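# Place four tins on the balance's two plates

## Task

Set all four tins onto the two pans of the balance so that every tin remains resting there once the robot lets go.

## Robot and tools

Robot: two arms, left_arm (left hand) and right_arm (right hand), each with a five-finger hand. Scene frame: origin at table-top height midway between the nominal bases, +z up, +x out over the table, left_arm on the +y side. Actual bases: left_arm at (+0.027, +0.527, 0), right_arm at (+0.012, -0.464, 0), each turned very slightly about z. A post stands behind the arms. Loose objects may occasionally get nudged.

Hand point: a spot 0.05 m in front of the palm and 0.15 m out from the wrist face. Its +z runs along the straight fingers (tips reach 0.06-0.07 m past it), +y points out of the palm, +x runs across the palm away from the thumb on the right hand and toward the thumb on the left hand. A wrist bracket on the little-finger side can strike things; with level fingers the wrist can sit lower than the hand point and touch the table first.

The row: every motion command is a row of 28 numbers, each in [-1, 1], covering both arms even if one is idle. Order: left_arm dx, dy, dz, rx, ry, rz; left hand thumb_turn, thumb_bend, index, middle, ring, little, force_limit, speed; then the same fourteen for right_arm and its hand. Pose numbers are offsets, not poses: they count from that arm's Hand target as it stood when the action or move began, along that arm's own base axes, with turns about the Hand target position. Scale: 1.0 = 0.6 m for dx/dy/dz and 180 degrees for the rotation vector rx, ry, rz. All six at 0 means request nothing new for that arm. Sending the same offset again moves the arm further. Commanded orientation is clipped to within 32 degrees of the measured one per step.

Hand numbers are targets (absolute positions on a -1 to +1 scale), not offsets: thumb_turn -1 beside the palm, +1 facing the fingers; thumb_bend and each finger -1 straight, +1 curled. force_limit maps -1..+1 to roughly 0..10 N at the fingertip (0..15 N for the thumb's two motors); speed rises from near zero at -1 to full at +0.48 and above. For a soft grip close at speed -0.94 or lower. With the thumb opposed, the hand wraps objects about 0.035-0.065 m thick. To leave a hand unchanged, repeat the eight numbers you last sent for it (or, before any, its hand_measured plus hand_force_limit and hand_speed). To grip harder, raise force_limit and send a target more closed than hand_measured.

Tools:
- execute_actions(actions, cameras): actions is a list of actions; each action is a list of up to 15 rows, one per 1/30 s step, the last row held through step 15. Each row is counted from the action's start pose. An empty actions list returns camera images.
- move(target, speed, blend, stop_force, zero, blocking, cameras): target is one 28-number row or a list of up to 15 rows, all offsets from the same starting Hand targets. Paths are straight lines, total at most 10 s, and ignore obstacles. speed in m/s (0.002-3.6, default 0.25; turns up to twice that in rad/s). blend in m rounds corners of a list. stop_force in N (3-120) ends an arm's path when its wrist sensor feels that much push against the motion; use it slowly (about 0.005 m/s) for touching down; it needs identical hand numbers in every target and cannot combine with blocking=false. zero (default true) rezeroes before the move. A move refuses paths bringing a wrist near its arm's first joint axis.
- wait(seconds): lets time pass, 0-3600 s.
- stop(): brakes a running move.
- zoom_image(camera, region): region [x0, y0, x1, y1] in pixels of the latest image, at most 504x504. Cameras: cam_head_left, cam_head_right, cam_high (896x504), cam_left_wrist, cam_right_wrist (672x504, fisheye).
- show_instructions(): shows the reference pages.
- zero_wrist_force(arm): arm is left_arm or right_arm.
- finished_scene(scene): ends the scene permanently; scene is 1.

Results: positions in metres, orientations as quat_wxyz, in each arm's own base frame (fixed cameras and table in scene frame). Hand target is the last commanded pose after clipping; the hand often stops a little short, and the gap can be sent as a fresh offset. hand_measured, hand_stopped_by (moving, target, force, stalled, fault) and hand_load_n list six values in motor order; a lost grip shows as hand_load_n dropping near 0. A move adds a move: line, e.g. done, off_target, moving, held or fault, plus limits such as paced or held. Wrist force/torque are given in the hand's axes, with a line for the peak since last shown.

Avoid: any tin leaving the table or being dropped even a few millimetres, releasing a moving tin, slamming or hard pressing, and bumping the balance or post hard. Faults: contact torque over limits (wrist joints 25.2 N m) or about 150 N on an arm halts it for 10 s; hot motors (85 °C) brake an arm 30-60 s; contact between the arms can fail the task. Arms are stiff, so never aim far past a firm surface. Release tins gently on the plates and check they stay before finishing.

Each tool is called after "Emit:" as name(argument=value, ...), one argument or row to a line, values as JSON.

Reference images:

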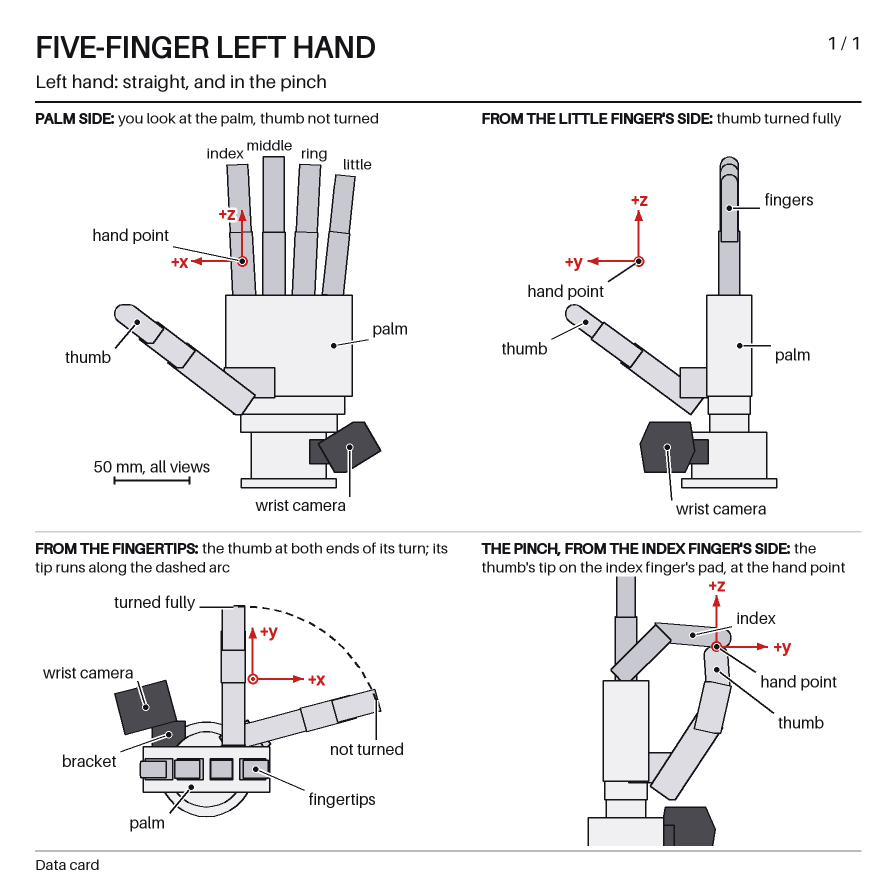

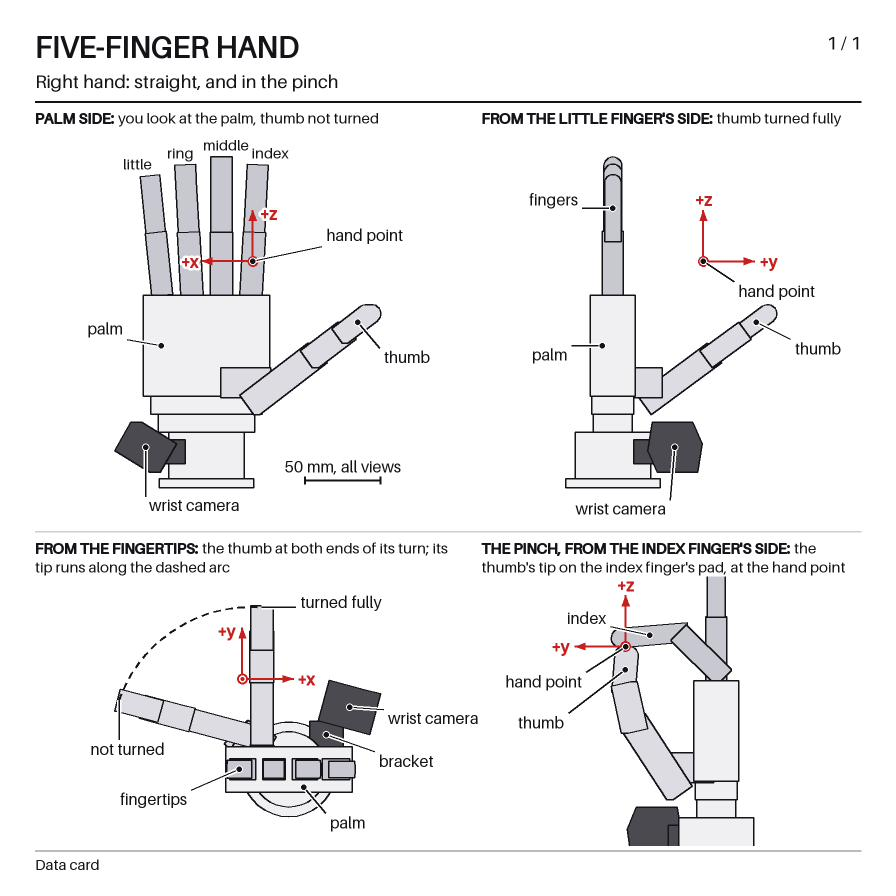

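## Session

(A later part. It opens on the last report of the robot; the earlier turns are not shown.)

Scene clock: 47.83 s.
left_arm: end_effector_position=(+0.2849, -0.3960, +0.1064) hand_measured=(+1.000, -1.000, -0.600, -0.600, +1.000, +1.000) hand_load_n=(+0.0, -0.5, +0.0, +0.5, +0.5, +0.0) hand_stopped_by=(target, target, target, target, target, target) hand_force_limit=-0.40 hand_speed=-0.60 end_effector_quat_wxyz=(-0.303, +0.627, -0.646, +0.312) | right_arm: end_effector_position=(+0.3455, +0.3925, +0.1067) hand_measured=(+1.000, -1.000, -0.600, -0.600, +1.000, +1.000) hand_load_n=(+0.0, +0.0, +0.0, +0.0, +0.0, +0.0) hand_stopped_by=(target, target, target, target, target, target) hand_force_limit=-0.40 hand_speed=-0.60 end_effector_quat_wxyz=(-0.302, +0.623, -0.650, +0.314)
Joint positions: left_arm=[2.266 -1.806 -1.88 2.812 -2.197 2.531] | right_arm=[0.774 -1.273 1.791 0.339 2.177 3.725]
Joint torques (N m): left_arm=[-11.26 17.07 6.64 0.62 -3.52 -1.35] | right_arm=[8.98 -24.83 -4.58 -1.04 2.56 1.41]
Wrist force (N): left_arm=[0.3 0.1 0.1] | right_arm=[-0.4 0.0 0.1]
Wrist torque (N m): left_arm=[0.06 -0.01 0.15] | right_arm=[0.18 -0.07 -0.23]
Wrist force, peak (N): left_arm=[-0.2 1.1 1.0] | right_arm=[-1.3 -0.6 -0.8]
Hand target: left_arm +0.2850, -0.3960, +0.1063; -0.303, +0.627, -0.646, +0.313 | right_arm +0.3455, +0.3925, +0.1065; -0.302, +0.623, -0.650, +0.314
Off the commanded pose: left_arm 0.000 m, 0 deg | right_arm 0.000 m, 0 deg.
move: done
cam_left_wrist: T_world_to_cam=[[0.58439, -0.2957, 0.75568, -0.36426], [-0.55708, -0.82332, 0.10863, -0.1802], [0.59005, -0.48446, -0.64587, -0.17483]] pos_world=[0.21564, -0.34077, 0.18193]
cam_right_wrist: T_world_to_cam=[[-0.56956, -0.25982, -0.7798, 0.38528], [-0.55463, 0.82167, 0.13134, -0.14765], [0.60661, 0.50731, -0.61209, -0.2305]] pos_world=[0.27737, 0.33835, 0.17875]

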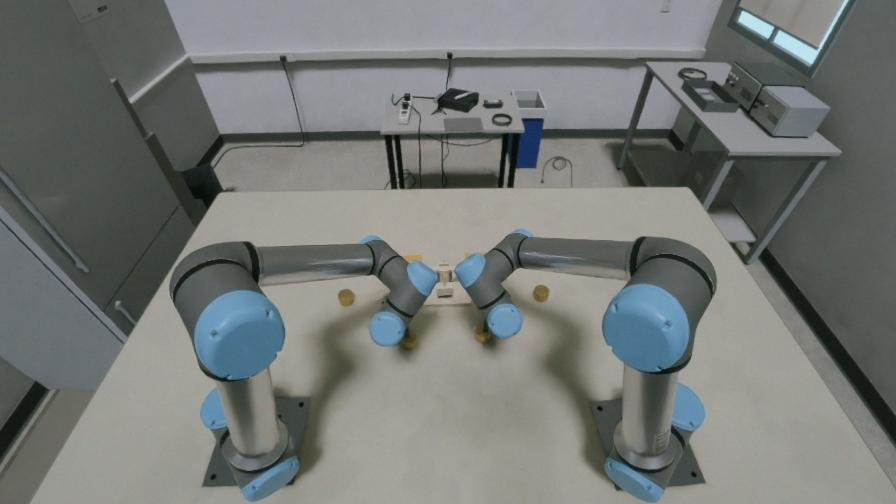

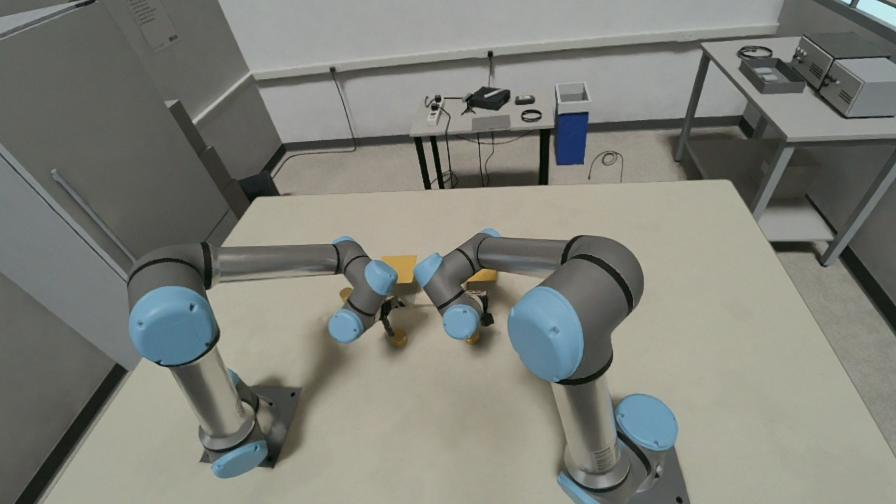

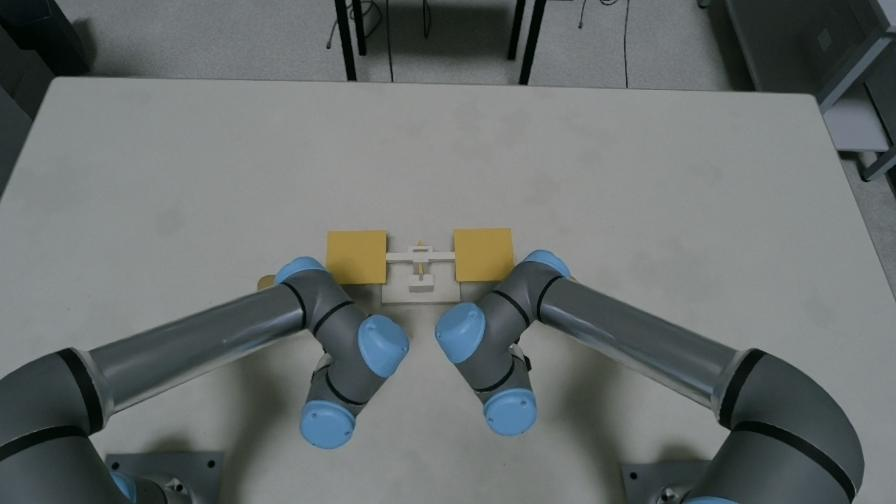

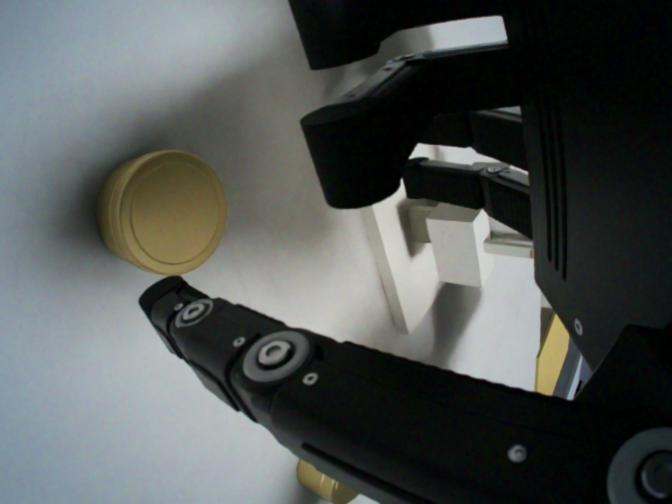

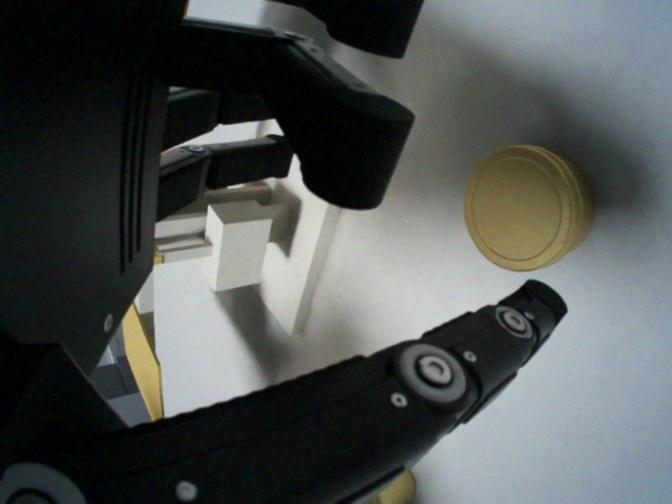

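Emit:
move(
  target=[
    [-0.005,-0.0023,-0.03,0,0,0,1,-1,-0.6,-0.6,1,1,-0.4,-0.6,-0.0047,0.0025,-0.03,0,0,0,1,-1,-0.6,-0.6,1,1,-0.4,-0.6],
    [-0.005,-0.0023,-0.13,0,0,0,1,-1,-0.6,-0.6,1,1,-0.4,-0.6,-0.0047,0.0025,-0.13,0,0,0,1,-1,-0.6,-0.6,1,1,-0.4,-0.6],
  ],
  speed=0.05,
  stop_force=8,
  cameras=["cam_left_wrist","cam_right_wrist"],
)

Emit:
move(
  target=[0,0,0,0,0,0,1,-0.75,-0.6,-0.6,1,1,-0.6,-0.8,0,0,0,0,0,0,1,-0.75,-0.6,-0.6,1,1,-0.6,-0.8],
)

Emit:
move(
  target=[0,0,0,0,0,0,1,-0.75,0.3,0.3,1,1,-0.4,-0.93,0,0,0,0,0,0,1,-0.75,0.3,0.3,1,1,-0.4,-0.93],
  cameras=["cam_left_wrist","cam_right_wrist"],
)

Scene clock: 51.47 s.
left_arm: end_effector_position=(+0.2820, -0.3974, +0.0283) hand_measured=(+1.000, -1.000, -0.600, -0.600, +1.000, +1.000) hand_load_n=(+0.0, +0.0, +0.0, +0.0, +0.0, +0.0) hand_stopped_by=(target, target, target, target, target, target) hand_force_limit=-0.40 hand_speed=-0.60 end_effector_quat_wxyz=(-0.303, +0.627, -0.646, +0.313) | right_arm: end_effector_position=(+0.3427, +0.3940, +0.0285) hand_measured=(+1.000, -1.000, -0.600, -0.600, +1.000, +1.000) hand_load_n=(+0.0, +0.0, +0.0, +0.0, +0.0, +0.0) hand_stopped_by=(target, target, target, target, target, target) hand_force_limit=-0.40 hand_speed=-0.60 end_effector_quat_wxyz=(-0.302, +0.623, -0.650, +0.314)
Joint positions: left_arm=[2.257 -1.925 -1.964 3.011 -2.203 2.522] | right_arm=[0.782 -1.162 1.874 0.149 2.182 3.732]
Joint torques (N m): left_arm=[0.02 19.41 3.8 0.41 -0.27 0.7] | right_arm=[0.15 -27.17 -2.42 -1.2 -0.37 -1.48]
Wrist force (N): left_arm=[0.0 0.3 0.3] | right_arm=[-0.6 -0.3 0.0]
Wrist torque (N m): left_arm=[0.07 0.03 0.12] | right_arm=[0.13 -0.05 -0.25]
Wrist force, peak (N): left_arm=[-0.1 0.7 0.3] | right_arm=[-0.8 0.0 0.3]
Hand target: left_arm +0.2820, -0.3974, +0.0283; -0.303, +0.627, -0.646, +0.313 | right_arm +0.3427, +0.3940, +0.0285; -0.302, +0.623, -0.650, +0.314
Off the commanded pose: left_arm 0.000 m, 0 deg | right_arm 0.000 m, 0 deg.
move: done
cam_left_wrist: T_world_to_cam=[[0.5843, -0.29573, 0.75574, -0.3039], [-0.55713, -0.8233, 0.10858, -0.17451], [0.59008, -0.48449, -0.64581, -0.2242]] pos_world=[0.21264, -0.34217, 0.10383]
cam_right_wrist: T_world_to_cam=[[-0.56946, -0.25986, -0.77986, 0.32316], [-0.5547, 0.82163, 0.13127, -0.14014], [0.60665, 0.50734, -0.61203, -0.27739]] pos_world=[0.27457, 0.33985, 0.10065]

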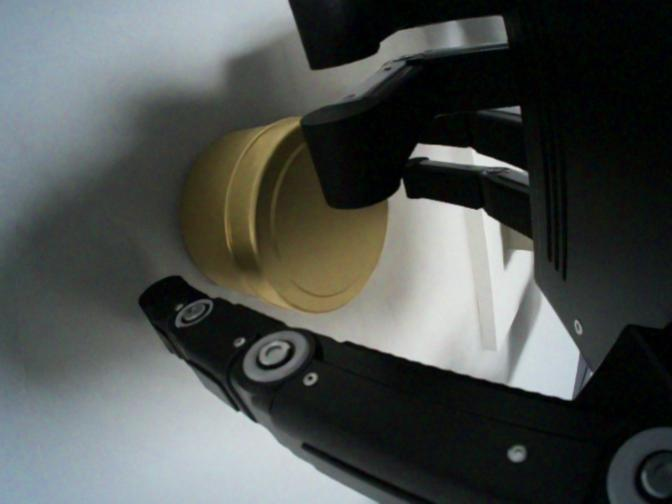

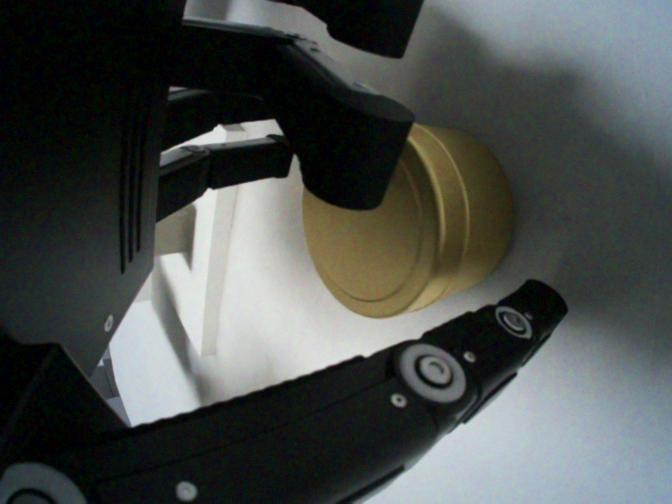

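Scene clock: 52.60 s.
left_arm: end_effector_position=(+0.2820, -0.3974, +0.0283) hand_measured=(+1.000, -0.750, -0.600, -0.600, +1.000, +1.000) hand_load_n=(+0.0, +0.0, +0.0, +0.0, +0.0, +0.0) hand_stopped_by=(target, target, target, target, target, target) hand_force_limit=-0.60 hand_speed=-0.80 end_effector_quat_wxyz=(-0.303, +0.627, -0.646, +0.313) | right_arm: end_effector_position=(+0.3427, +0.3940, +0.0285) hand_measured=(+1.000, -0.750, -0.600, -0.600, +1.000, +1.000) hand_load_n=(+0.0, +0.0, +0.0, +0.0, +0.5, +0.0) hand_stopped_by=(target, target, target, target, target, target) hand_force_limit=-0.60 hand_speed=-0.80 end_effector_quat_wxyz=(-0.302, +0.623, -0.650, +0.314)
Joint positions: left_arm=[2.257 -1.925 -1.964 3.011 -2.203 2.522] | right_arm=[0.782 -1.162 1.874 0.149 2.182 3.732]
Joint torques (N m): left_arm=[6.08 18.72 3.66 0.38 1.71 0.74] | right_arm=[-6.42 -27.51 -2.18 -1.1 -0.55 -1.42]
Wrist force (N): left_arm=[-0.1 0.1 -0.2] | right_arm=[-0.8 0.0 0.2]
Wrist torque (N m): left_arm=[0.07 0.03 0.12] | right_arm=[0.17 -0.03 -0.24]
Wrist force, peak (N): left_arm=[0.3 0.6 0.3] | right_arm=[-0.8 0.0 0.2]
Hand target: left_arm +0.2820, -0.3974, +0.0283; -0.303, +0.627, -0.646, +0.313 | right_arm +0.3427, +0.3940, +0.0285; -0.302, +0.623, -0.650, +0.314
Off the commanded pose: left_arm 0.000 m, 0 deg | right_arm 0.000 m, 0 deg.
move: done

Scene clock: 56.07 s.
left_arm: end_effector_position=(+0.2820, -0.3974, +0.0283) hand_measured=(+1.000, -0.750, +0.028, -0.050, +1.000, +1.000) hand_load_n=(+0.0, +3.0, +3.5, +1.5, +0.0, +0.0) hand_stopped_by=(target, target, force, force, target, target) hand_force_limit=-0.40 hand_speed=-0.93 end_effector_quat_wxyz=(-0.303, +0.627, -0.646, +0.313) | right_arm: end_effector_position=(+0.3427, +0.3940, +0.0285) hand_measured=(+1.000, -0.750, +0.008, -0.038, +1.000, +1.000) hand_load_n=(+0.0, +3.5, +3.0, +2.0, +0.0, +0.0) hand_stopped_by=(target, target, force, force, target, target) hand_force_limit=-0.40 hand_speed=-0.93 end_effector_quat_wxyz=(-0.302, +0.623, -0.650, +0.314)
Joint positions: left_arm=[2.257 -1.925 -1.964 3.011 -2.203 2.522] | right_arm=[0.782 -1.162 1.874 0.149 2.182 3.732]
Joint torques (N m): left_arm=[7.18 19.14 4.28 0.25 1.66 0.66] | right_arm=[-5.62 -27.42 -2.41 -0.72 -0.45 -1.34]
Wrist force (N): left_arm=[0.6 -1.1 -0.7] | right_arm=[-0.9 -2.7 -0.9]
Wrist torque (N m): left_arm=[-0.04 -0.04 0.16] | right_arm=[-0.06 -0.01 -0.29]
Wrist force, peak (N): left_arm=[0.8 -1.3 -1.0] | right_arm=[-0.8 -3.0 -1.2]
Hand target: left_arm +0.2820, -0.3974, +0.0283; -0.303, +0.627, -0.646, +0.313 | right_arm +0.3427, +0.3940, +0.0285; -0.302, +0.623, -0.650, +0.314
Off the commanded pose: left_arm 0.000 m, 0 deg | right_arm 0.000 m, 0 deg.
move: done
cam_left_wrist: T_world_to_cam=[[0.58434, -0.29567, 0.75573, -0.30389], [-0.55709, -0.82332, 0.10864, -0.17453], [0.59008, -0.48449, -0.64581, -0.2242]] pos_world=[0.21264, -0.34217, 0.10383]
cam_right_wrist: T_world_to_cam=[[-0.5695, -0.2598, -0.77985, 0.32315], [-0.55465, 0.82165, 0.13133, -0.14017], [0.60665, 0.50734, -0.61203, -0.27739]] pos_world=[0.27457, 0.33985, 0.10065]

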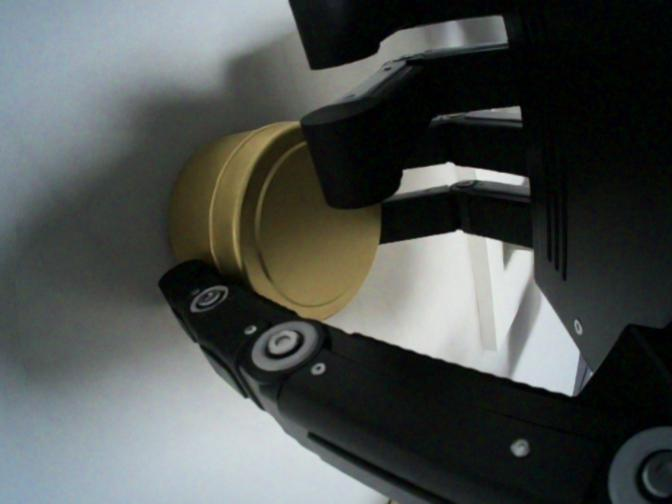

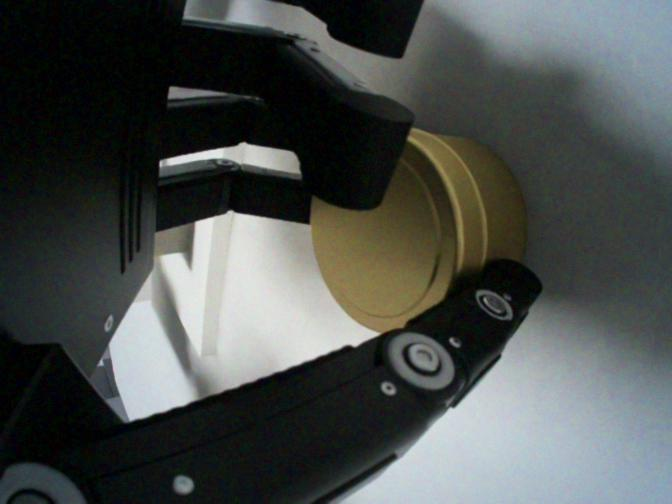

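Emit:
move(
  target=[0,0,0.13,0,0,0,1,-0.75,0.3,0.3,1,1,-0.4,-0.93,0,0,0.13,0,0,0,1,-0.75,0.3,0.3,1,1,-0.4,-0.93],
  speed=0.08,
  cameras=["cam_left_wrist","cam_right_wrist"],
)

Emit:
wait(
  seconds=0.4,
)

Emit:
wait(
  seconds=0.4,
)

Emit:
wait(
  seconds=0.4,
)

Emit:
wait(
  seconds=0.4,
)

Scene clock: 57.93 s.
left_arm: end_effector_position=(+0.2820, -0.3974, +0.1061) hand_measured=(+1.000, -0.750, +0.028, -0.050, +1.000, +1.000) hand_load_n=(+0.0, +3.5, +2.0, +2.0, +0.0, +0.0) hand_stopped_by=(target, target, force, force, target, target) hand_force_limit=-0.40 hand_speed=-0.93 end_effector_quat_wxyz=(-0.303, +0.627, -0.646, +0.313) | right_arm: end_effector_position=(+0.3427, +0.3940, +0.1064) hand_measured=(+1.000, -0.752, +0.008, -0.038, +1.000, +1.000) hand_load_n=(+0.0, +4.0, +2.5, +1.5, +0.0, +0.0) hand_stopped_by=(target, target, force, force, target, target) hand_force_limit=-0.40 hand_speed=-0.93 end_effector_quat_wxyz=(-0.302, +0.623, -0.650, +0.314)
Joint positions: left_arm=[2.258 -1.808 -1.878 2.808 -2.203 2.522] | right_arm=[0.782 -1.271 1.791 0.342 2.182 3.732]
Joint torques (N m): left_arm=[-3.08 30.98 25.29 -2.01 -1.53 -1.49] | right_arm=[2.89 -40.47 -30.14 3.18 2.33 1.81]
Wrist force (N): left_arm=[0.2 0.8 0.3] | right_arm=[-0.3 0.9 0.5]
Wrist torque (N m): left_arm=[0.13 0.01 0.07] | right_arm=[0.24 -0.09 -0.19]
Wrist force, peak (N): left_arm=[0.7 -1.3 -0.8] | right_arm=[-0.9 -3.0 -1.2]
Hand target: left_arm +0.2820, -0.3974, +0.1063; -0.303, +0.627, -0.646, +0.313 | right_arm +0.3427, +0.3940, +0.1065; -0.302, +0.623, -0.650, +0.314
Off the commanded pose: left_arm 0.000 m, 0 deg | right_arm 0.000 m, 0 deg.
move: done
cam_left_wrist: T_world_to_cam=[[0.58434, -0.29567, 0.75573, -0.36282], [-0.55709, -0.82332, 0.10864, -0.18294], [0.59008, -0.48449, -0.64581, -0.17395]] pos_world=[0.21274, -0.34217, 0.18173]
cam_right_wrist: T_world_to_cam=[[-0.56949, -0.25978, -0.77987, 0.3839], [-0.5547, 0.82161, 0.13138, -0.15038], [0.60662, 0.50741, -0.612, -0.22973]] pos_world=[0.27457, 0.33985, 0.17855]

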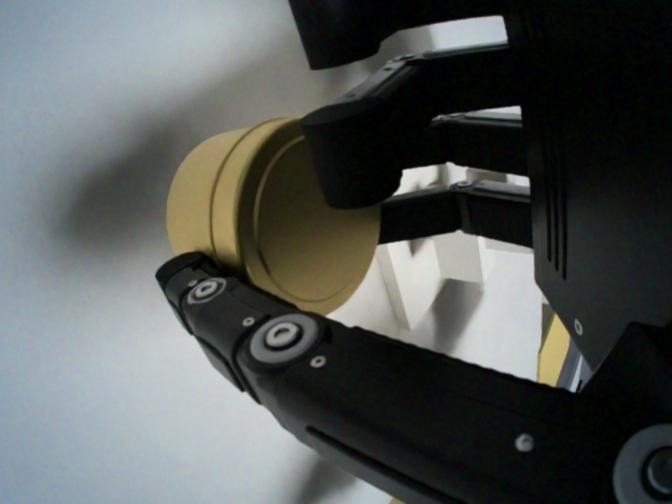

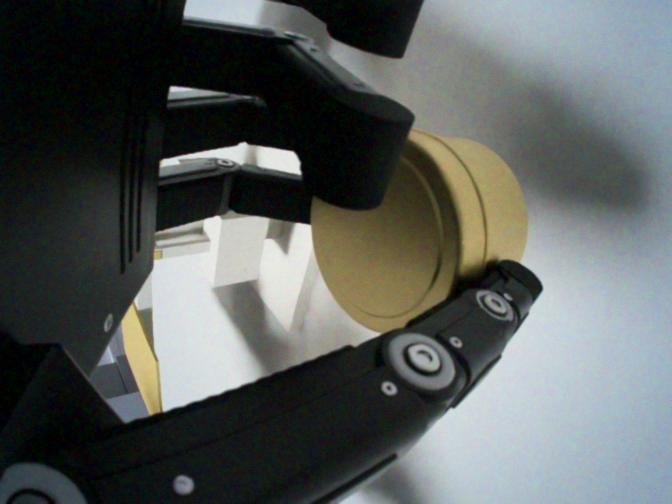

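Scene clock: 58.33 s.
left_arm: end_effector_position=(+0.2820, -0.3974, +0.1063) hand_measured=(+1.000, -0.750, +0.028, -0.050, +1.000, +1.000) hand_load_n=(+0.0, +3.0, +2.0, +2.0, +0.0, -0.5) hand_stopped_by=(target, target, force, force, target, target) hand_force_limit=-0.40 hand_speed=-0.93 end_effector_quat_wxyz=(-0.303, +0.627, -0.646, +0.313) | right_arm: end_effector_position=(+0.3427, +0.3940, +0.1065) hand_measured=(+1.000, -0.752, +0.008, -0.038, +1.000, +1.000) hand_load_n=(+0.0, +4.0, +2.5, +1.5, +0.0, +0.0) hand_stopped_by=(target, target, force, force, target, target) hand_force_limit=-0.40 hand_speed=-0.93 end_effector_quat_wxyz=(-0.302, +0.623, -0.650, +0.314)
Joint positions: left_arm=[2.257 -1.808 -1.878 2.808 -2.203 2.522] | right_arm=[0.782 -1.272 1.791 0.342 2.182 3.732]
Joint torques (N m): left_arm=[-8.59 31.31 24.81 -2.16 -3.25 -1.43] | right_arm=[7.75 -40.17 -31.26 3.39 2.59 1.94]
Wrist force (N): left_arm=[0.3 0.6 0.3] | right_arm=[-0.7 0.9 0.4]
Wrist torque (N m): left_arm=[0.10 -0.01 0.10] | right_arm=[0.25 -0.05 -0.21]
Wrist force, peak (N): left_arm=[-0.2 1.0 0.5] | right_arm=[-0.7 1.1 0.7]
Hand target: left_arm +0.2820, -0.3974, +0.1063; -0.303, +0.627, -0.646, +0.313 | right_arm +0.3427, +0.3940, +0.1065; -0.302, +0.623, -0.650, +0.314
Off the commanded pose: left_arm 0.000 m, 0 deg | right_arm 0.000 m, 0 deg.
wait: 0.40 s; at rest by 0.17 s

Scene clock: 58.73 s.
left_arm: end_effector_position=(+0.2820, -0.3974, +0.1063) hand_measured=(+1.000, -0.750, +0.028, -0.050, +1.000, +1.000) hand_load_n=(+0.0, +3.5, +2.0, +2.0, +0.0, +0.0) hand_stopped_by=(target, target, force, force, target, target) hand_force_limit=-0.40 hand_speed=-0.93 end_effector_quat_wxyz=(-0.303, +0.627, -0.646, +0.313) | right_arm: end_effector_position=(+0.3427, +0.3940, +0.1065) hand_measured=(+1.000, -0.752, +0.008, -0.038, +1.000, +1.000) hand_load_n=(+0.0, +4.0, +2.5, +1.5, +0.0, +0.0) hand_stopped_by=(target, target, force, force, target, target) hand_force_limit=-0.40 hand_speed=-0.93 end_effector_quat_wxyz=(-0.302, +0.623, -0.650, +0.314)
Joint positions: left_arm=[2.257 -1.808 -1.878 2.808 -2.203 2.522] | right_arm=[0.782 -1.272 1.791 0.342 2.182 3.732]
Joint torques (N m): left_arm=[-9.78 31.13 25.07 -2.2 -3.4 -1.37] | right_arm=[8.5 -38.94 -31.77 3.29 2.71 1.79]
Wrist force (N): left_arm=[0.0 0.8 0.2] | right_arm=[-0.6 0.6 0.5]
Wrist torque (N m): left_arm=[0.15 0.04 0.07] | right_arm=[0.20 -0.06 -0.21]
Wrist force, peak (N): left_arm=[-0.1 0.9 0.4] | right_arm=[-0.4 1.0 0.6]
Hand target: left_arm +0.2820, -0.3974, +0.1063; -0.303, +0.627, -0.646, +0.313 | right_arm +0.3427, +0.3940, +0.1065; -0.302, +0.623, -0.650, +0.314
Off the commanded pose: left_arm 0.000 m, 0 deg | right_arm 0.000 m, 0 deg.
wait: 0.40 s; at rest by 0.17 s

Scene clock: 59.13 s.
left_arm: end_effector_position=(+0.2820, -0.3974, +0.1063) hand_measured=(+1.000, -0.750, +0.028, -0.050, +1.000, +1.000) hand_load_n=(+0.0, +3.0, +2.0, +2.0, +0.0, +0.0) hand_stopped_by=(target, target, force, force, target, target) hand_force_limit=-0.40 hand_speed=-0.93 end_effector_quat_wxyz=(-0.303, +0.627, -0.646, +0.313) | right_arm: end_effector_position=(+0.3427, +0.3940, +0.1065) hand_measured=(+1.000, -0.752, +0.008, -0.038, +1.000, +1.000) hand_load_n=(+0.0, +4.0, +2.5, +1.5, +0.0, +0.0) hand_stopped_by=(target, target, force, force, target, target) hand_force_limit=-0.40 hand_speed=-0.93 end_effector_quat_wxyz=(-0.302, +0.623, -0.650, +0.314)
Joint positions: left_arm=[2.257 -1.808 -1.878 2.808 -2.203 2.522] | right_arm=[0.782 -1.272 1.791 0.342 2.182 3.732]
Joint torques (N m): left_arm=[-9.98 31.55 24.64 -2.12 -3.36 -1.34] | right_arm=[7.66 -39.41 -31.93 3.33 2.68 1.82]
Wrist force (N): left_arm=[-0.1 0.7 0.3] | right_arm=[-0.7 0.8 0.4]
Wrist torque (N m): left_arm=[0.12 0.06 0.07] | right_arm=[0.24 -0.04 -0.22]
Wrist force, peak (N): left_arm=[0.0 0.9 0.3] | right_arm=[-0.7 1.1 0.3]
Hand target: left_arm +0.2820, -0.3974, +0.1063; -0.303, +0.627, -0.646, +0.313 | right_arm +0.3427, +0.3940, +0.1065; -0.302, +0.623, -0.650, +0.314
Off the commanded pose: left_arm 0.000 m, 0 deg | right_arm 0.000 m, 0 deg.
wait: 0.40 s; at rest by 0.17 s

Scene clock: 59.53 s.
left_arm: end_effector_position=(+0.2820, -0.3974, +0.1063) hand_measured=(+1.000, -0.750, +0.028, -0.050, +1.000, +1.000) hand_load_n=(+0.0, +3.0, +2.0, +2.0, +0.0, +0.0) hand_stopped_by=(target, target, force, force, target, target) hand_force_limit=-0.40 hand_speed=-0.93 end_effector_quat_wxyz=(-0.303, +0.627, -0.646, +0.313) | right_arm: end_effector_position=(+0.3427, +0.3940, +0.1065) hand_measured=(+1.000, -0.752, +0.008, -0.038, +1.000, +1.000) hand_load_n=(+0.0, +4.0, +2.5, +1.5, +0.0, +0.0) hand_stopped_by=(target, target, force, force, target, target) hand_force_limit=-0.40 hand_speed=-0.93 end_effector_quat_wxyz=(-0.302, +0.623, -0.650, +0.314)
Joint positions: left_arm=[2.257 -1.808 -1.878 2.808 -2.203 2.522] | right_arm=[0.782 -1.272 1.791 0.342 2.182 3.732]
Joint torques (N m): left_arm=[-9.58 31.14 24.47 -2.15 -3.38 -1.4] | right_arm=[9.01 -38.84 -31.17 3.36 2.68 1.96]
Wrist force (N): left_arm=[-0.1 0.4 0.2] | right_arm=[-0.4 1.1 0.5]
Wrist torque (N m): left_arm=[0.07 0.05 0.07] | right_arm=[0.28 -0.08 -0.19]
Wrist force, peak (N): left_arm=[0.3 1.0 0.1] | right_arm=[-0.6 0.9 0.7]
Hand target: left_arm +0.2820, -0.3974, +0.1063; -0.303, +0.627, -0.646, +0.313 | right_arm +0.3427, +0.3940, +0.1065; -0.302, +0.623, -0.650, +0.314
Off the commanded pose: left_arm 0.000 m, 0 deg | right_arm 0.000 m, 0 deg.
wait: 0.40 s; at rest by 0.17 s

Emit:
move(
  target=[0,0,-0.13,0,0,0,1,-0.75,0.3,0.3,1,1,-0.4,-0.93,0,0,0.339,0,0,0,1,-0.75,0.3,0.3,1,1,-0.4,-0.93],
  speed=0.12,
)

Emit:
move(
  target=[0,0,0,0,0,0,1,-0.75,-0.5,-0.5,1,1,-0.4,-0.8,0.3188,-0.045,0,0,0,0,1,-0.75,0.3,0.3,1,1,-0.4,-0.93],
  speed=0.12,
)

Emit:
move(
  target=[0,0,0,0,0,0,1,-1,-0.6,-0.6,1,1,-0.4,-0.6,0,0,0,0,0,0,1,-0.75,0.3,0.3,1,1,-0.4,-0.93],
  cameras=["all"],
)

Scene clock: 63.27 s.
left_arm: end_effector_position=(+0.2820, -0.3974, +0.0283) hand_measured=(+1.000, -0.750, +0.028, -0.050, +1.000, +1.000) hand_load_n=(+0.0, +3.0, +2.0, +2.0, +0.0, +0.0) hand_stopped_by=(target, target, force, force, target, target) hand_force_limit=-0.40 hand_speed=-0.93 end_effector_quat_wxyz=(-0.303, +0.627, -0.646, +0.313) | right_arm: end_effector_position=(+0.3427, +0.3940, +0.3098) hand_measured=(+1.000, -0.752, +0.008, -0.038, +1.000, +1.000) hand_load_n=(+0.0, +4.0, +2.5, +1.5, +0.0, +0.0) hand_stopped_by=(target, target, force, force, target, target) hand_force_limit=-0.40 hand_speed=-0.93 end_effector_quat_wxyz=(-0.302, +0.623, -0.650, +0.314)
Joint positions: left_arm=[2.257 -1.925 -1.963 3.011 -2.203 2.522] | right_arm=[0.782 -1.397 1.406 0.852 2.182 3.732]
Joint torques (N m): left_arm=[-5.53 18.95 3.83 0.23 -1.77 0.63] | right_arm=[8.57 -22.95 -34.23 3.35 2.61 1.85]
Wrist force (N): left_arm=[0.1 0.4 0.4] | right_arm=[-0.3 0.9 0.5]
Wrist torque (N m): left_arm=[0.07 0.03 0.12] | right_arm=[0.23 -0.10 -0.18]
Wrist force, peak (N): left_arm=[0.3 1.0 0.6] | right_arm=[-0.4 1.6 1.4]
Hand target: left_arm +0.2820, -0.3974, +0.0283; -0.303, +0.627, -0.646, +0.313 | right_arm +0.3427, +0.3940, +0.3099; -0.302, +0.623, -0.650, +0.314
Off the commanded pose: left_arm 0.000 m, 0 deg | right_arm 0.000 m, 0 deg.
move: done

Scene clock: 65.57 s.
left_arm: end_effector_position=(+0.2820, -0.3974, +0.0283) hand_measured=(+1.000, -0.750, -0.500, -0.500, +1.000, +1.000) hand_load_n=(+0.0, +0.0, +0.0, +0.0, +0.0, +0.0) hand_stopped_by=(target, target, target, target, target, target) hand_force_limit=-0.40 hand_speed=-0.80 end_effector_quat_wxyz=(-0.303, +0.627, -0.646, +0.313) | right_arm: end_effector_position=(+0.5339, +0.3670, +0.3099) hand_measured=(+1.000, -0.752, +0.008, -0.038, +1.000, +1.000) hand_load_n=(+0.0, +4.0, +2.5, +1.5, +0.0, +0.0) hand_stopped_by=(target, target, force, force, target, target) hand_force_limit=-0.40 hand_speed=-0.93 end_effector_quat_wxyz=(-0.302, +0.623, -0.650, +0.314)
Joint positions: left_arm=[2.257 -1.925 -1.964 3.011 -2.203 2.522] | right_arm=[0.475 -1.17 1.088 0.822 1.967 3.482]
Joint torques (N m): left_arm=[6.74 19 4.49 0.28 1.68 0.61] | right_arm=[-7.26 -32.92 -34.39 3.15 -1.3 -1.41]
Wrist force (N): left_arm=[0.1 -0.1 0.1] | right_arm=[-0.2 0.5 0.7]
Wrist torque (N m): left_arm=[0.03 0.02 0.13] | right_arm=[0.17 -0.12 -0.06]
Wrist force, peak (N): left_arm=[0.2 0.6 0.3] | right_arm=[-0.6 1.1 0.5]
Hand target: left_arm +0.2820, -0.3974, +0.0283; -0.303, +0.627, -0.646, +0.313 | right_arm +0.5340, +0.3670, +0.3099; -0.302, +0.623, -0.650, +0.314
Off the commanded pose: left_arm 0.000 m, 0 deg | right_arm 0.000 m, 0 deg.
move: done

Scene clock: 66.27 s.
left_arm: end_effector_position=(+0.2820, -0.3974, +0.0283) hand_measured=(+1.000, -1.000, -0.600, -0.600, +1.000, +1.000) hand_load_n=(+0.0, +0.0, +0.0, +0.0, +0.0, +0.5) hand_stopped_by=(target, target, target, target, target, target) hand_force_limit=-0.40 hand_speed=-0.60 end_effector_quat_wxyz=(-0.303, +0.627, -0.646, +0.313) | right_arm: end_effector_position=(+0.5340, +0.3670, +0.3099) hand_measured=(+1.000, -0.752, +0.008, -0.038, +1.000, +1.000) hand_load_n=(+0.0, +4.0, +3.0, +1.5, +0.0, +0.0) hand_stopped_by=(target, target, force, force, target, target) hand_force_limit=-0.40 hand_speed=-0.93 end_effector_quat_wxyz=(-0.302, +0.623, -0.650, +0.314)
Joint positions: left_arm=[2.257 -1.925 -1.964 3.011 -2.203 2.522] | right_arm=[0.475 -1.17 1.088 0.822 1.967 3.482]
Joint torques (N m): left_arm=[6.56 18.89 4.72 0.29 1.59 0.61] | right_arm=[-6.91 -33.11 -34.6 2.91 -1.15 -1.53]
Wrist force (N): left_arm=[0.0 0.1 0.2] | right_arm=[-0.5 0.8 0.4]
Wrist torque (N m): left_arm=[0.05 0.03 0.13] | right_arm=[0.23 -0.08 -0.07]
Wrist force, peak (N): left_arm=[0.0 0.6 -0.1] | right_arm=[-0.6 0.9 0.9]
Hand target: left_arm +0.2820, -0.3974, +0.0283; -0.303, +0.627, -0.646, +0.313 | right_arm +0.5340, +0.3670, +0.3099; -0.302, +0.623, -0.650, +0.314
Off the commanded pose: left_arm 0.000 m, 0 deg | right_arm 0.000 m, 0 deg.
move: done
cam_left_wrist: T_world_to_cam=[[0.58434, -0.29567, 0.75573, -0.30389], [-0.55709, -0.82332, 0.10864, -0.17453], [0.59008, -0.48449, -0.64581, -0.2242]] pos_world=[0.21264, -0.34217, 0.10383]
cam_right_wrist: T_world_to_cam=[[-0.5695, -0.2598, -0.77985, 0.64453], [-0.55465, 0.82165, 0.13133, -0.04883], [0.60665, 0.50734, -0.61203, -0.20752]] pos_world=[0.46587, 0.31285, 0.38205]

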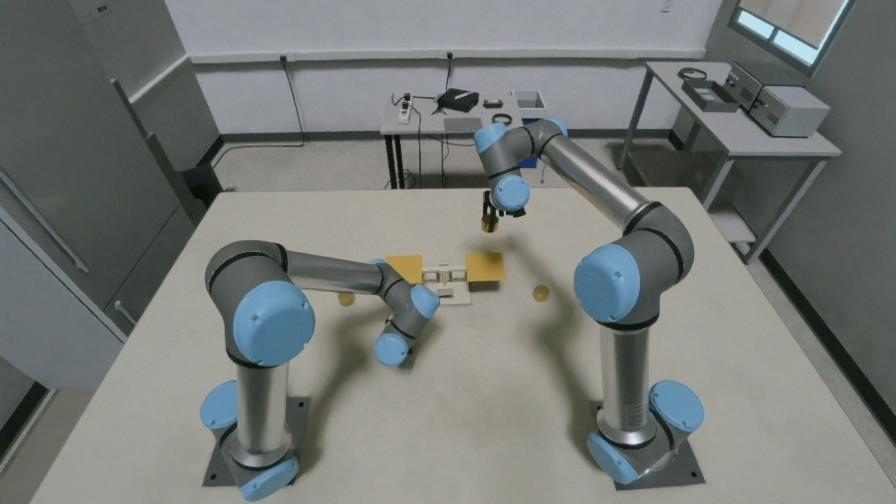

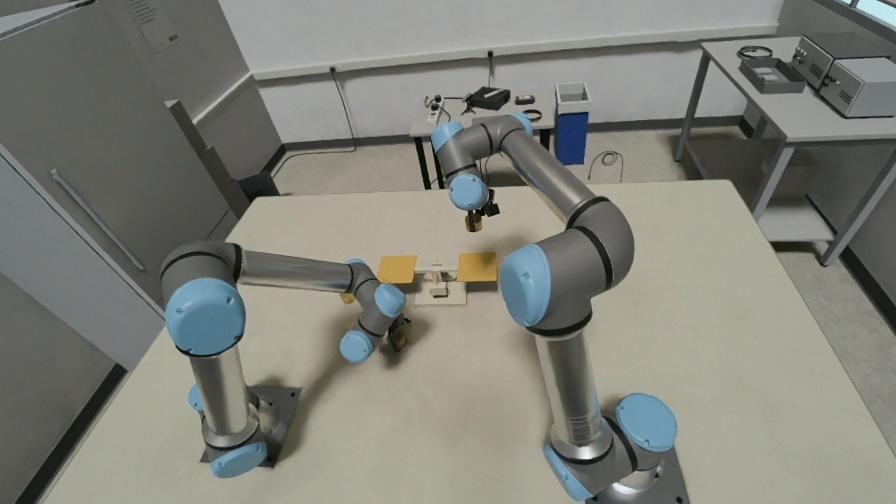

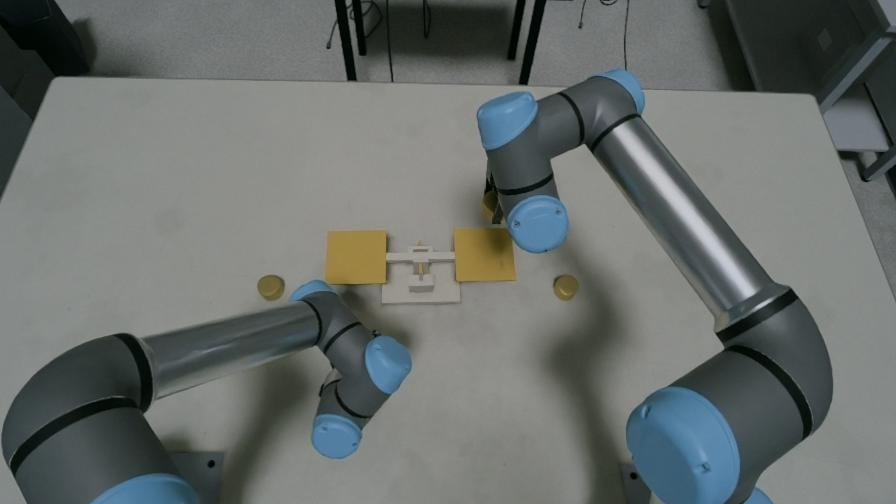

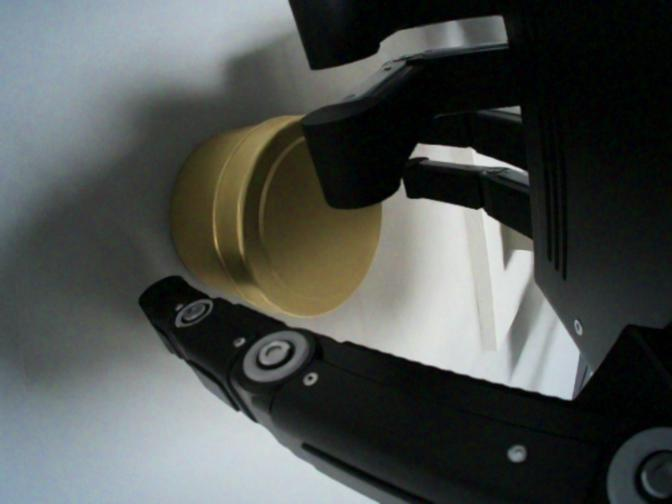

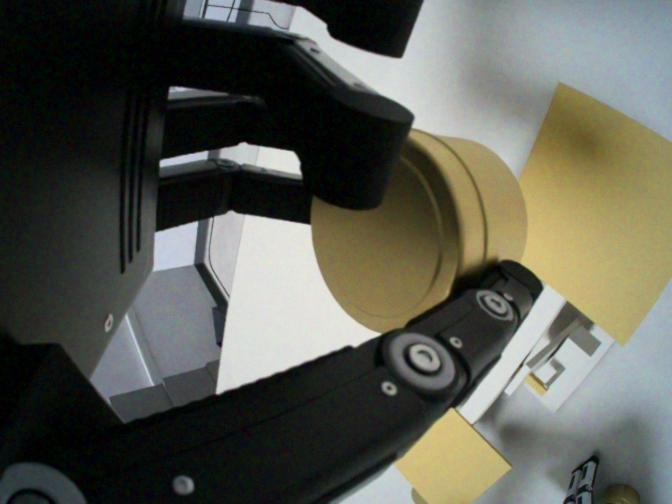

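Emit:
move(
  target=[
    [0,0,0.286,0,0,0,1,-1,-0.6,-0.6,1,1,-0.4,-0.6,0,0.1,0,0,0,0,1,-0.75,0.3,0.3,1,1,-0.4,-0.93],
    [0.2907,0.3523,0.286,0,0,0,1,-1,-0.6,-0.6,1,1,-0.4,-0.6,0,0.1,0,0,0,0,1,-0.75,0.3,0.3,1,1,-0.4,-0.93],
    [0.2907,0.3523,0.1,0,0,0,1,-1,-0.6,-0.6,1,1,-0.4,-0.6,0,0.1,0,0,0,0,1,-0.75,0.3,0.3,1,1,-0.4,-0.93],
  ],
  speed=0.2,
  blend=[0.03,0.03,0],
  cameras=["cam_left_wrist","cam_right_wrist","cam_high"],
)

Emit:
zoom_image(
  camera="cam_right_wrist",
  region=[420, 0, 672, 504],
)

Scene clock: 71.83 s.
left_arm: end_effector_position=(+0.4564, -0.1860, +0.0883) hand_measured=(+1.000, -1.000, -0.600, -0.600, +1.000, +1.000) hand_load_n=(+0.0, +0.0, +0.0, +0.0, +0.0, +0.0) hand_stopped_by=(target, target, target, target, target, target) hand_force_limit=-0.40 hand_speed=-0.60 end_effector_quat_wxyz=(-0.303, +0.627, -0.646, +0.312) | right_arm: end_effector_position=(+0.5340, +0.4270, +0.3099) hand_measured=(+1.000, -0.752, +0.008, -0.038, +1.000, +1.000) hand_load_n=(+0.0, +3.5, +2.5, +1.5, +0.0, +0.0) hand_stopped_by=(target, target, force, force, target, target) hand_force_limit=-0.40 hand_speed=-0.93 end_effector_quat_wxyz=(-0.302, +0.623, -0.650, +0.314)
Joint positions: left_arm=[3.085 -1.669 -2.058 3.056 -1.591 3.125] | right_arm=[0.577 -1.042 0.903 0.911 2.041 3.558]
Joint torques (N m): left_arm=[-11.85 12.61 6.2 1 2.99 -1.4] | right_arm=[8.09 -38.54 -34.84 3 2.49 1.81]
Wrist force (N): left_arm=[-0.1 0.2 0.4] | right_arm=[-0.5 1.0 0.6]
Wrist torque (N m): left_arm=[0.03 0.04 -0.07] | right_arm=[0.25 -0.06 -0.21]
Wrist force, peak (N): left_arm=[0.0 1.4 0.5] | right_arm=[-0.9 1.1 0.6]
Hand target: left_arm +0.4564, -0.1860, +0.0883; -0.303, +0.627, -0.646, +0.313 | right_arm +0.5340, +0.4270, +0.3099; -0.302, +0.623, -0.650, +0.314
Off the commanded pose: left_arm 0.000 m, 0 deg | right_arm 0.000 m, 0 deg.
move: done
cam_left_wrist: T_world_to_cam=[[0.58442, -0.29566, 0.75567, -0.38873], [-0.55705, -0.82334, 0.10868, 0.09012], [0.59005, -0.48446, -0.64587, -0.18585]] pos_world=[0.38704, -0.13077, 0.16393]
cam_right_wrist: T_world_to_cam=[[-0.5695, -0.2598, -0.77985, 0.66012], [-0.55465, 0.82165, 0.13133, -0.09813], [0.60665, 0.50734, -0.61203, -0.23796]] pos_world=[0.46587, 0.37285, 0.38205]
Images, in order (width x height): cam_high 896x504, cam_left_wrist 672x504, cam_right_wrist 672x504.

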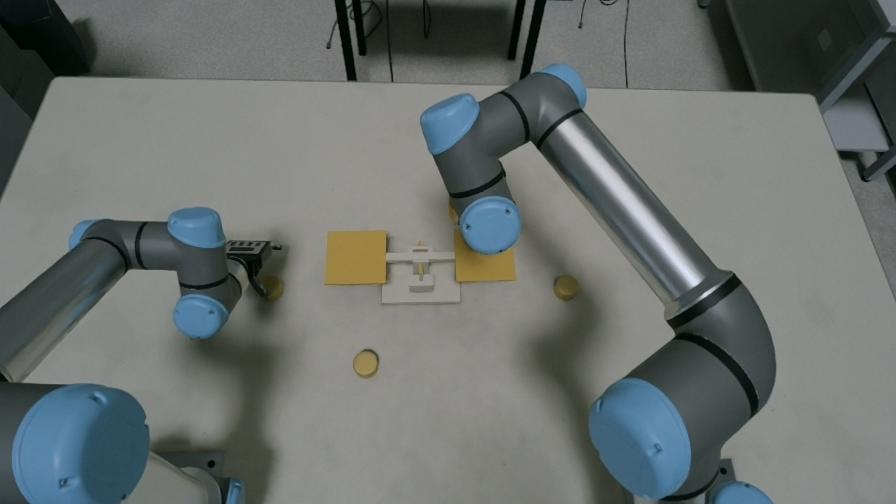

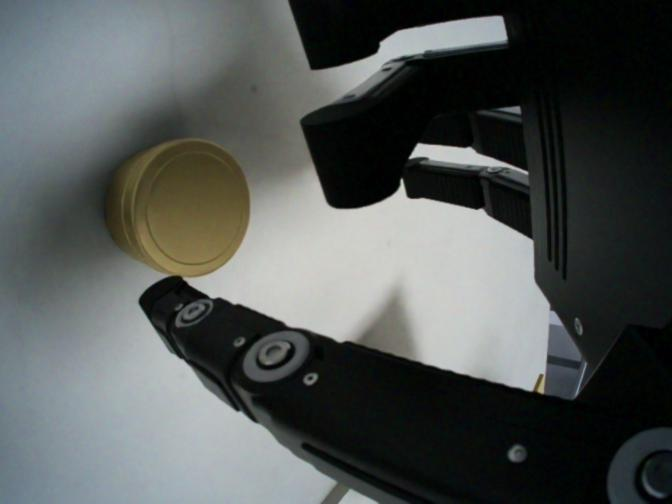

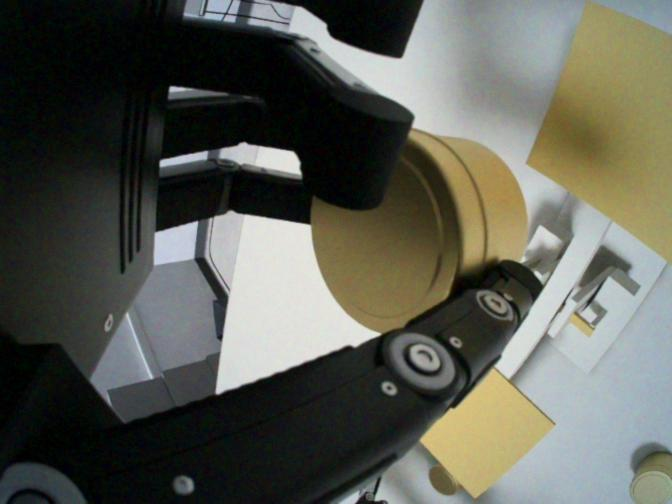

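Scaled by 1.000.

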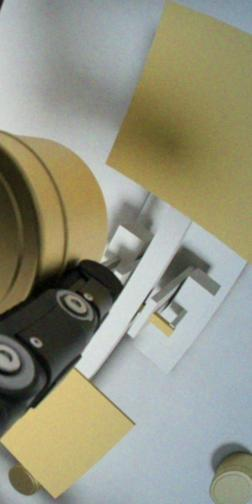

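Emit:
zoom_image(
  camera="cam_left_wrist",
  region=[80, 110, 280, 310],
)

Emit:
zoom_image(
  camera="cam_high",
  region=[340, 330, 400, 390],
)

Scaled by 2.520 from the camera's image (finer frame: 960x720).

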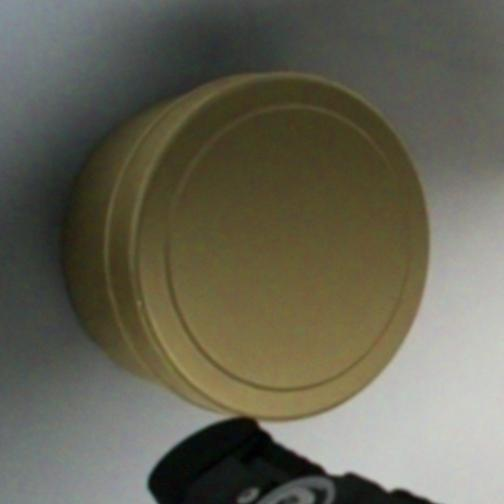

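Scaled by 8.400 from the camera's image (finer frame: 1280x720).

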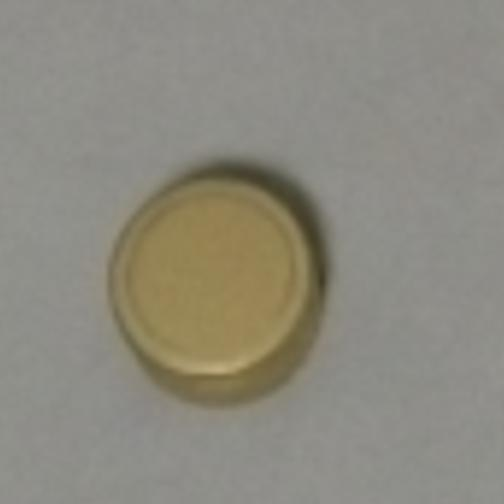

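Emit:
move(
  target=[0,0,-0.1,0,0,0,1,-1,-0.6,-0.6,1,1,-0.4,-0.6,0,-0.1,0,0,0,0,1,-0.75,0.3,0.3,1,1,-0.4,-0.93],
  speed=0.06,
)

Emit:
move(
  target=[0,0,0,0,0,0,1,-0.75,-0.6,-0.6,1,1,-0.6,-0.8,0,0,0,0,0,0,1,-0.75,0.3,0.3,1,1,-0.4,-0.93],
)

Emit:
move(
  target=[0,0,0,0,0,0,1,-0.75,0.3,0.3,1,1,-0.4,-0.93,0,0,0,0,0,0,1,-0.75,0.3,0.3,1,1,-0.4,-0.93],
  cameras=["cam_left_wrist"],
)

Scene clock: 75.83 s.
left_arm: end_effector_position=(+0.4564, -0.1860, +0.0284) hand_measured=(+1.000, -1.000, -0.600, -0.600, +1.000, +1.000) hand_load_n=(+0.0, +0.0, +0.0, +0.0, +0.0, +0.0) hand_stopped_by=(target, target, target, target, target, target) hand_force_limit=-0.40 hand_speed=-0.60 end_effector_quat_wxyz=(-0.303, +0.627, -0.646, +0.313) | right_arm: end_effector_position=(+0.5340, +0.3671, +0.3099) hand_measured=(+1.000, -0.752, +0.008, -0.038, +1.000, +1.000) hand_load_n=(+0.0, +4.0, +2.5, +1.5, +0.0, +0.0) hand_stopped_by=(target, target, force, force, target, target) hand_force_limit=-0.40 hand_speed=-0.93 end_effector_quat_wxyz=(-0.302, +0.623, -0.650, +0.314)
Joint positions: left_arm=[3.085 -1.77 -2.131 3.231 -1.591 3.125] | right_arm=[0.476 -1.17 1.087 0.822 1.968 3.482]
Joint torques (N m): left_arm=[-8.37 13.13 4.93 1.4 0.2 -1.26] | right_arm=[-5.64 -47.18 -6.9 -1.73 -0.95 -1.5]
Wrist force (N): left_arm=[-0.2 0.4 0.3] | right_arm=[-0.3 0.6 0.5]
Wrist torque (N m): left_arm=[0.07 0.06 -0.09] | right_arm=[0.20 -0.09 -0.06]
Wrist force, peak (N): left_arm=[0.2 0.8 0.4] | right_arm=[-1.3 1.1 0.2]
Hand target: left_arm +0.4564, -0.1860, +0.0283; -0.303, +0.627, -0.646, +0.313 | right_arm +0.5340, +0.3670, +0.3099; -0.302, +0.623, -0.650, +0.314
Off the commanded pose: left_arm 0.000 m, 0 deg | right_arm 0.000 m, 0 deg.
move: done

Scene clock: 76.97 s.
left_arm: end_effector_position=(+0.4564, -0.1860, +0.0283) hand_measured=(+1.000, -0.750, -0.600, -0.600, +1.000, +1.000) hand_load_n=(+0.0, +0.0, +0.0, +0.0, +0.0, +0.0) hand_stopped_by=(target, target, target, target, target, target) hand_force_limit=-0.60 hand_speed=-0.80 end_effector_quat_wxyz=(-0.303, +0.627, -0.646, +0.313) | right_arm: end_effector_position=(+0.5340, +0.3670, +0.3099) hand_measured=(+1.000, -0.752, +0.008, -0.038, +1.000, +1.000) hand_load_n=(+0.0, +4.0, +2.5, +1.5, +0.0, +0.0) hand_stopped_by=(target, target, force, force, target, target) hand_force_limit=-0.40 hand_speed=-0.93 end_effector_quat_wxyz=(-0.302, +0.623, -0.650, +0.314)
Joint positions: left_arm=[3.085 -1.77 -2.131 3.231 -1.591 3.125] | right_arm=[0.475 -1.17 1.088 0.822 1.967 3.482]
Joint torques (N m): left_arm=[-11.01 13.54 4.51 1.17 -2.41 -1.39] | right_arm=[-6.77 -47.09 -7.93 -1.47 -1.1 -1.54]
Wrist force (N): left_arm=[0.0 0.5 0.3] | right_arm=[-0.5 0.4 0.5]
Wrist torque (N m): left_arm=[0.09 0.03 -0.08] | right_arm=[0.17 -0.07 -0.07]
Wrist force, peak (N): left_arm=[-0.1 0.5 0.5] | right_arm=[-0.4 1.0 0.5]
Hand target: left_arm +0.4564, -0.1860, +0.0283; -0.303, +0.627, -0.646, +0.313 | right_arm +0.5340, +0.3670, +0.3099; -0.302, +0.623, -0.650, +0.314
Off the commanded pose: left_arm 0.000 m, 0 deg | right_arm 0.000 m, 0 deg.
move: done

Scene clock: 80.47 s.
left_arm: end_effector_position=(+0.4564, -0.1860, +0.0283) hand_measured=(+1.000, -0.750, +0.036, -0.050, +1.000, +1.000) hand_load_n=(+0.0, +3.0, +3.0, +2.0, +0.0, +0.0) hand_stopped_by=(target, target, force, force, target, target) hand_force_limit=-0.40 hand_speed=-0.93 end_effector_quat_wxyz=(-0.303, +0.627, -0.646, +0.313) | right_arm: end_effector_position=(+0.5340, +0.3670, +0.3099) hand_measured=(+1.000, -0.752, +0.008, -0.038, +1.000, +1.000) hand_load_n=(+0.0, +4.0, +2.5, +1.5, +0.0, +0.0) hand_stopped_by=(target, target, force, force, target, target) hand_force_limit=-0.40 hand_speed=-0.93 end_effector_quat_wxyz=(-0.302, +0.623, -0.650, +0.314)
Joint positions: left_arm=[3.085 -1.77 -2.131 3.231 -1.591 3.125] | right_arm=[0.475 -1.17 1.088 0.822 1.967 3.482]
Joint torques (N m): left_arm=[-10.98 13.59 4.92 0.72 -2.28 -1.28] | right_arm=[-5.64 -46.78 -7.86 -1.54 -1.09 -1.53]
Wrist force (N): left_arm=[0.6 -0.7 -0.5] | right_arm=[-0.2 0.8 0.5]
Wrist torque (N m): left_arm=[-0.01 -0.04 -0.04] | right_arm=[0.23 -0.11 -0.05]
Wrist force, peak (N): left_arm=[0.5 -1.1 -0.3] | right_arm=[-0.6 1.1 0.7]
Hand target: left_arm +0.4564, -0.1860, +0.0283; -0.303, +0.627, -0.646, +0.313 | right_arm +0.5340, +0.3670, +0.3099; -0.302, +0.623, -0.650, +0.314
Off the commanded pose: left_arm 0.000 m, 0 deg | right_arm 0.000 m, 0 deg.
move: done
cam_left_wrist: T_world_to_cam=[[0.58434, -0.29567, 0.75573, -0.34335], [-0.55709, -0.82332, 0.10864, 0.09673], [0.59008, -0.48449, -0.64581, -0.22475]] pos_world=[0.38714, -0.13077, 0.10383]

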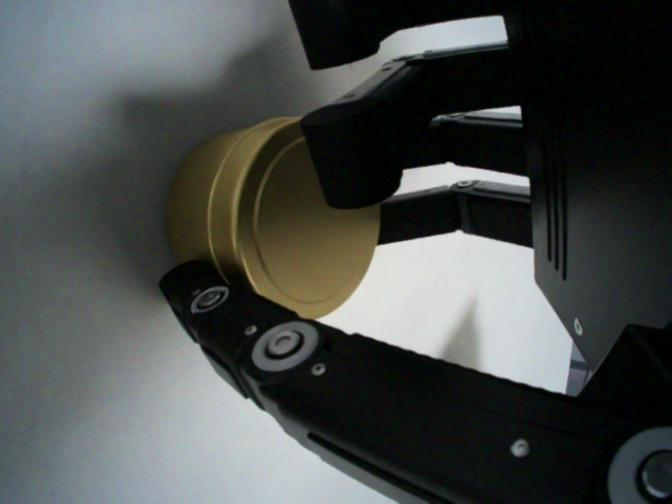

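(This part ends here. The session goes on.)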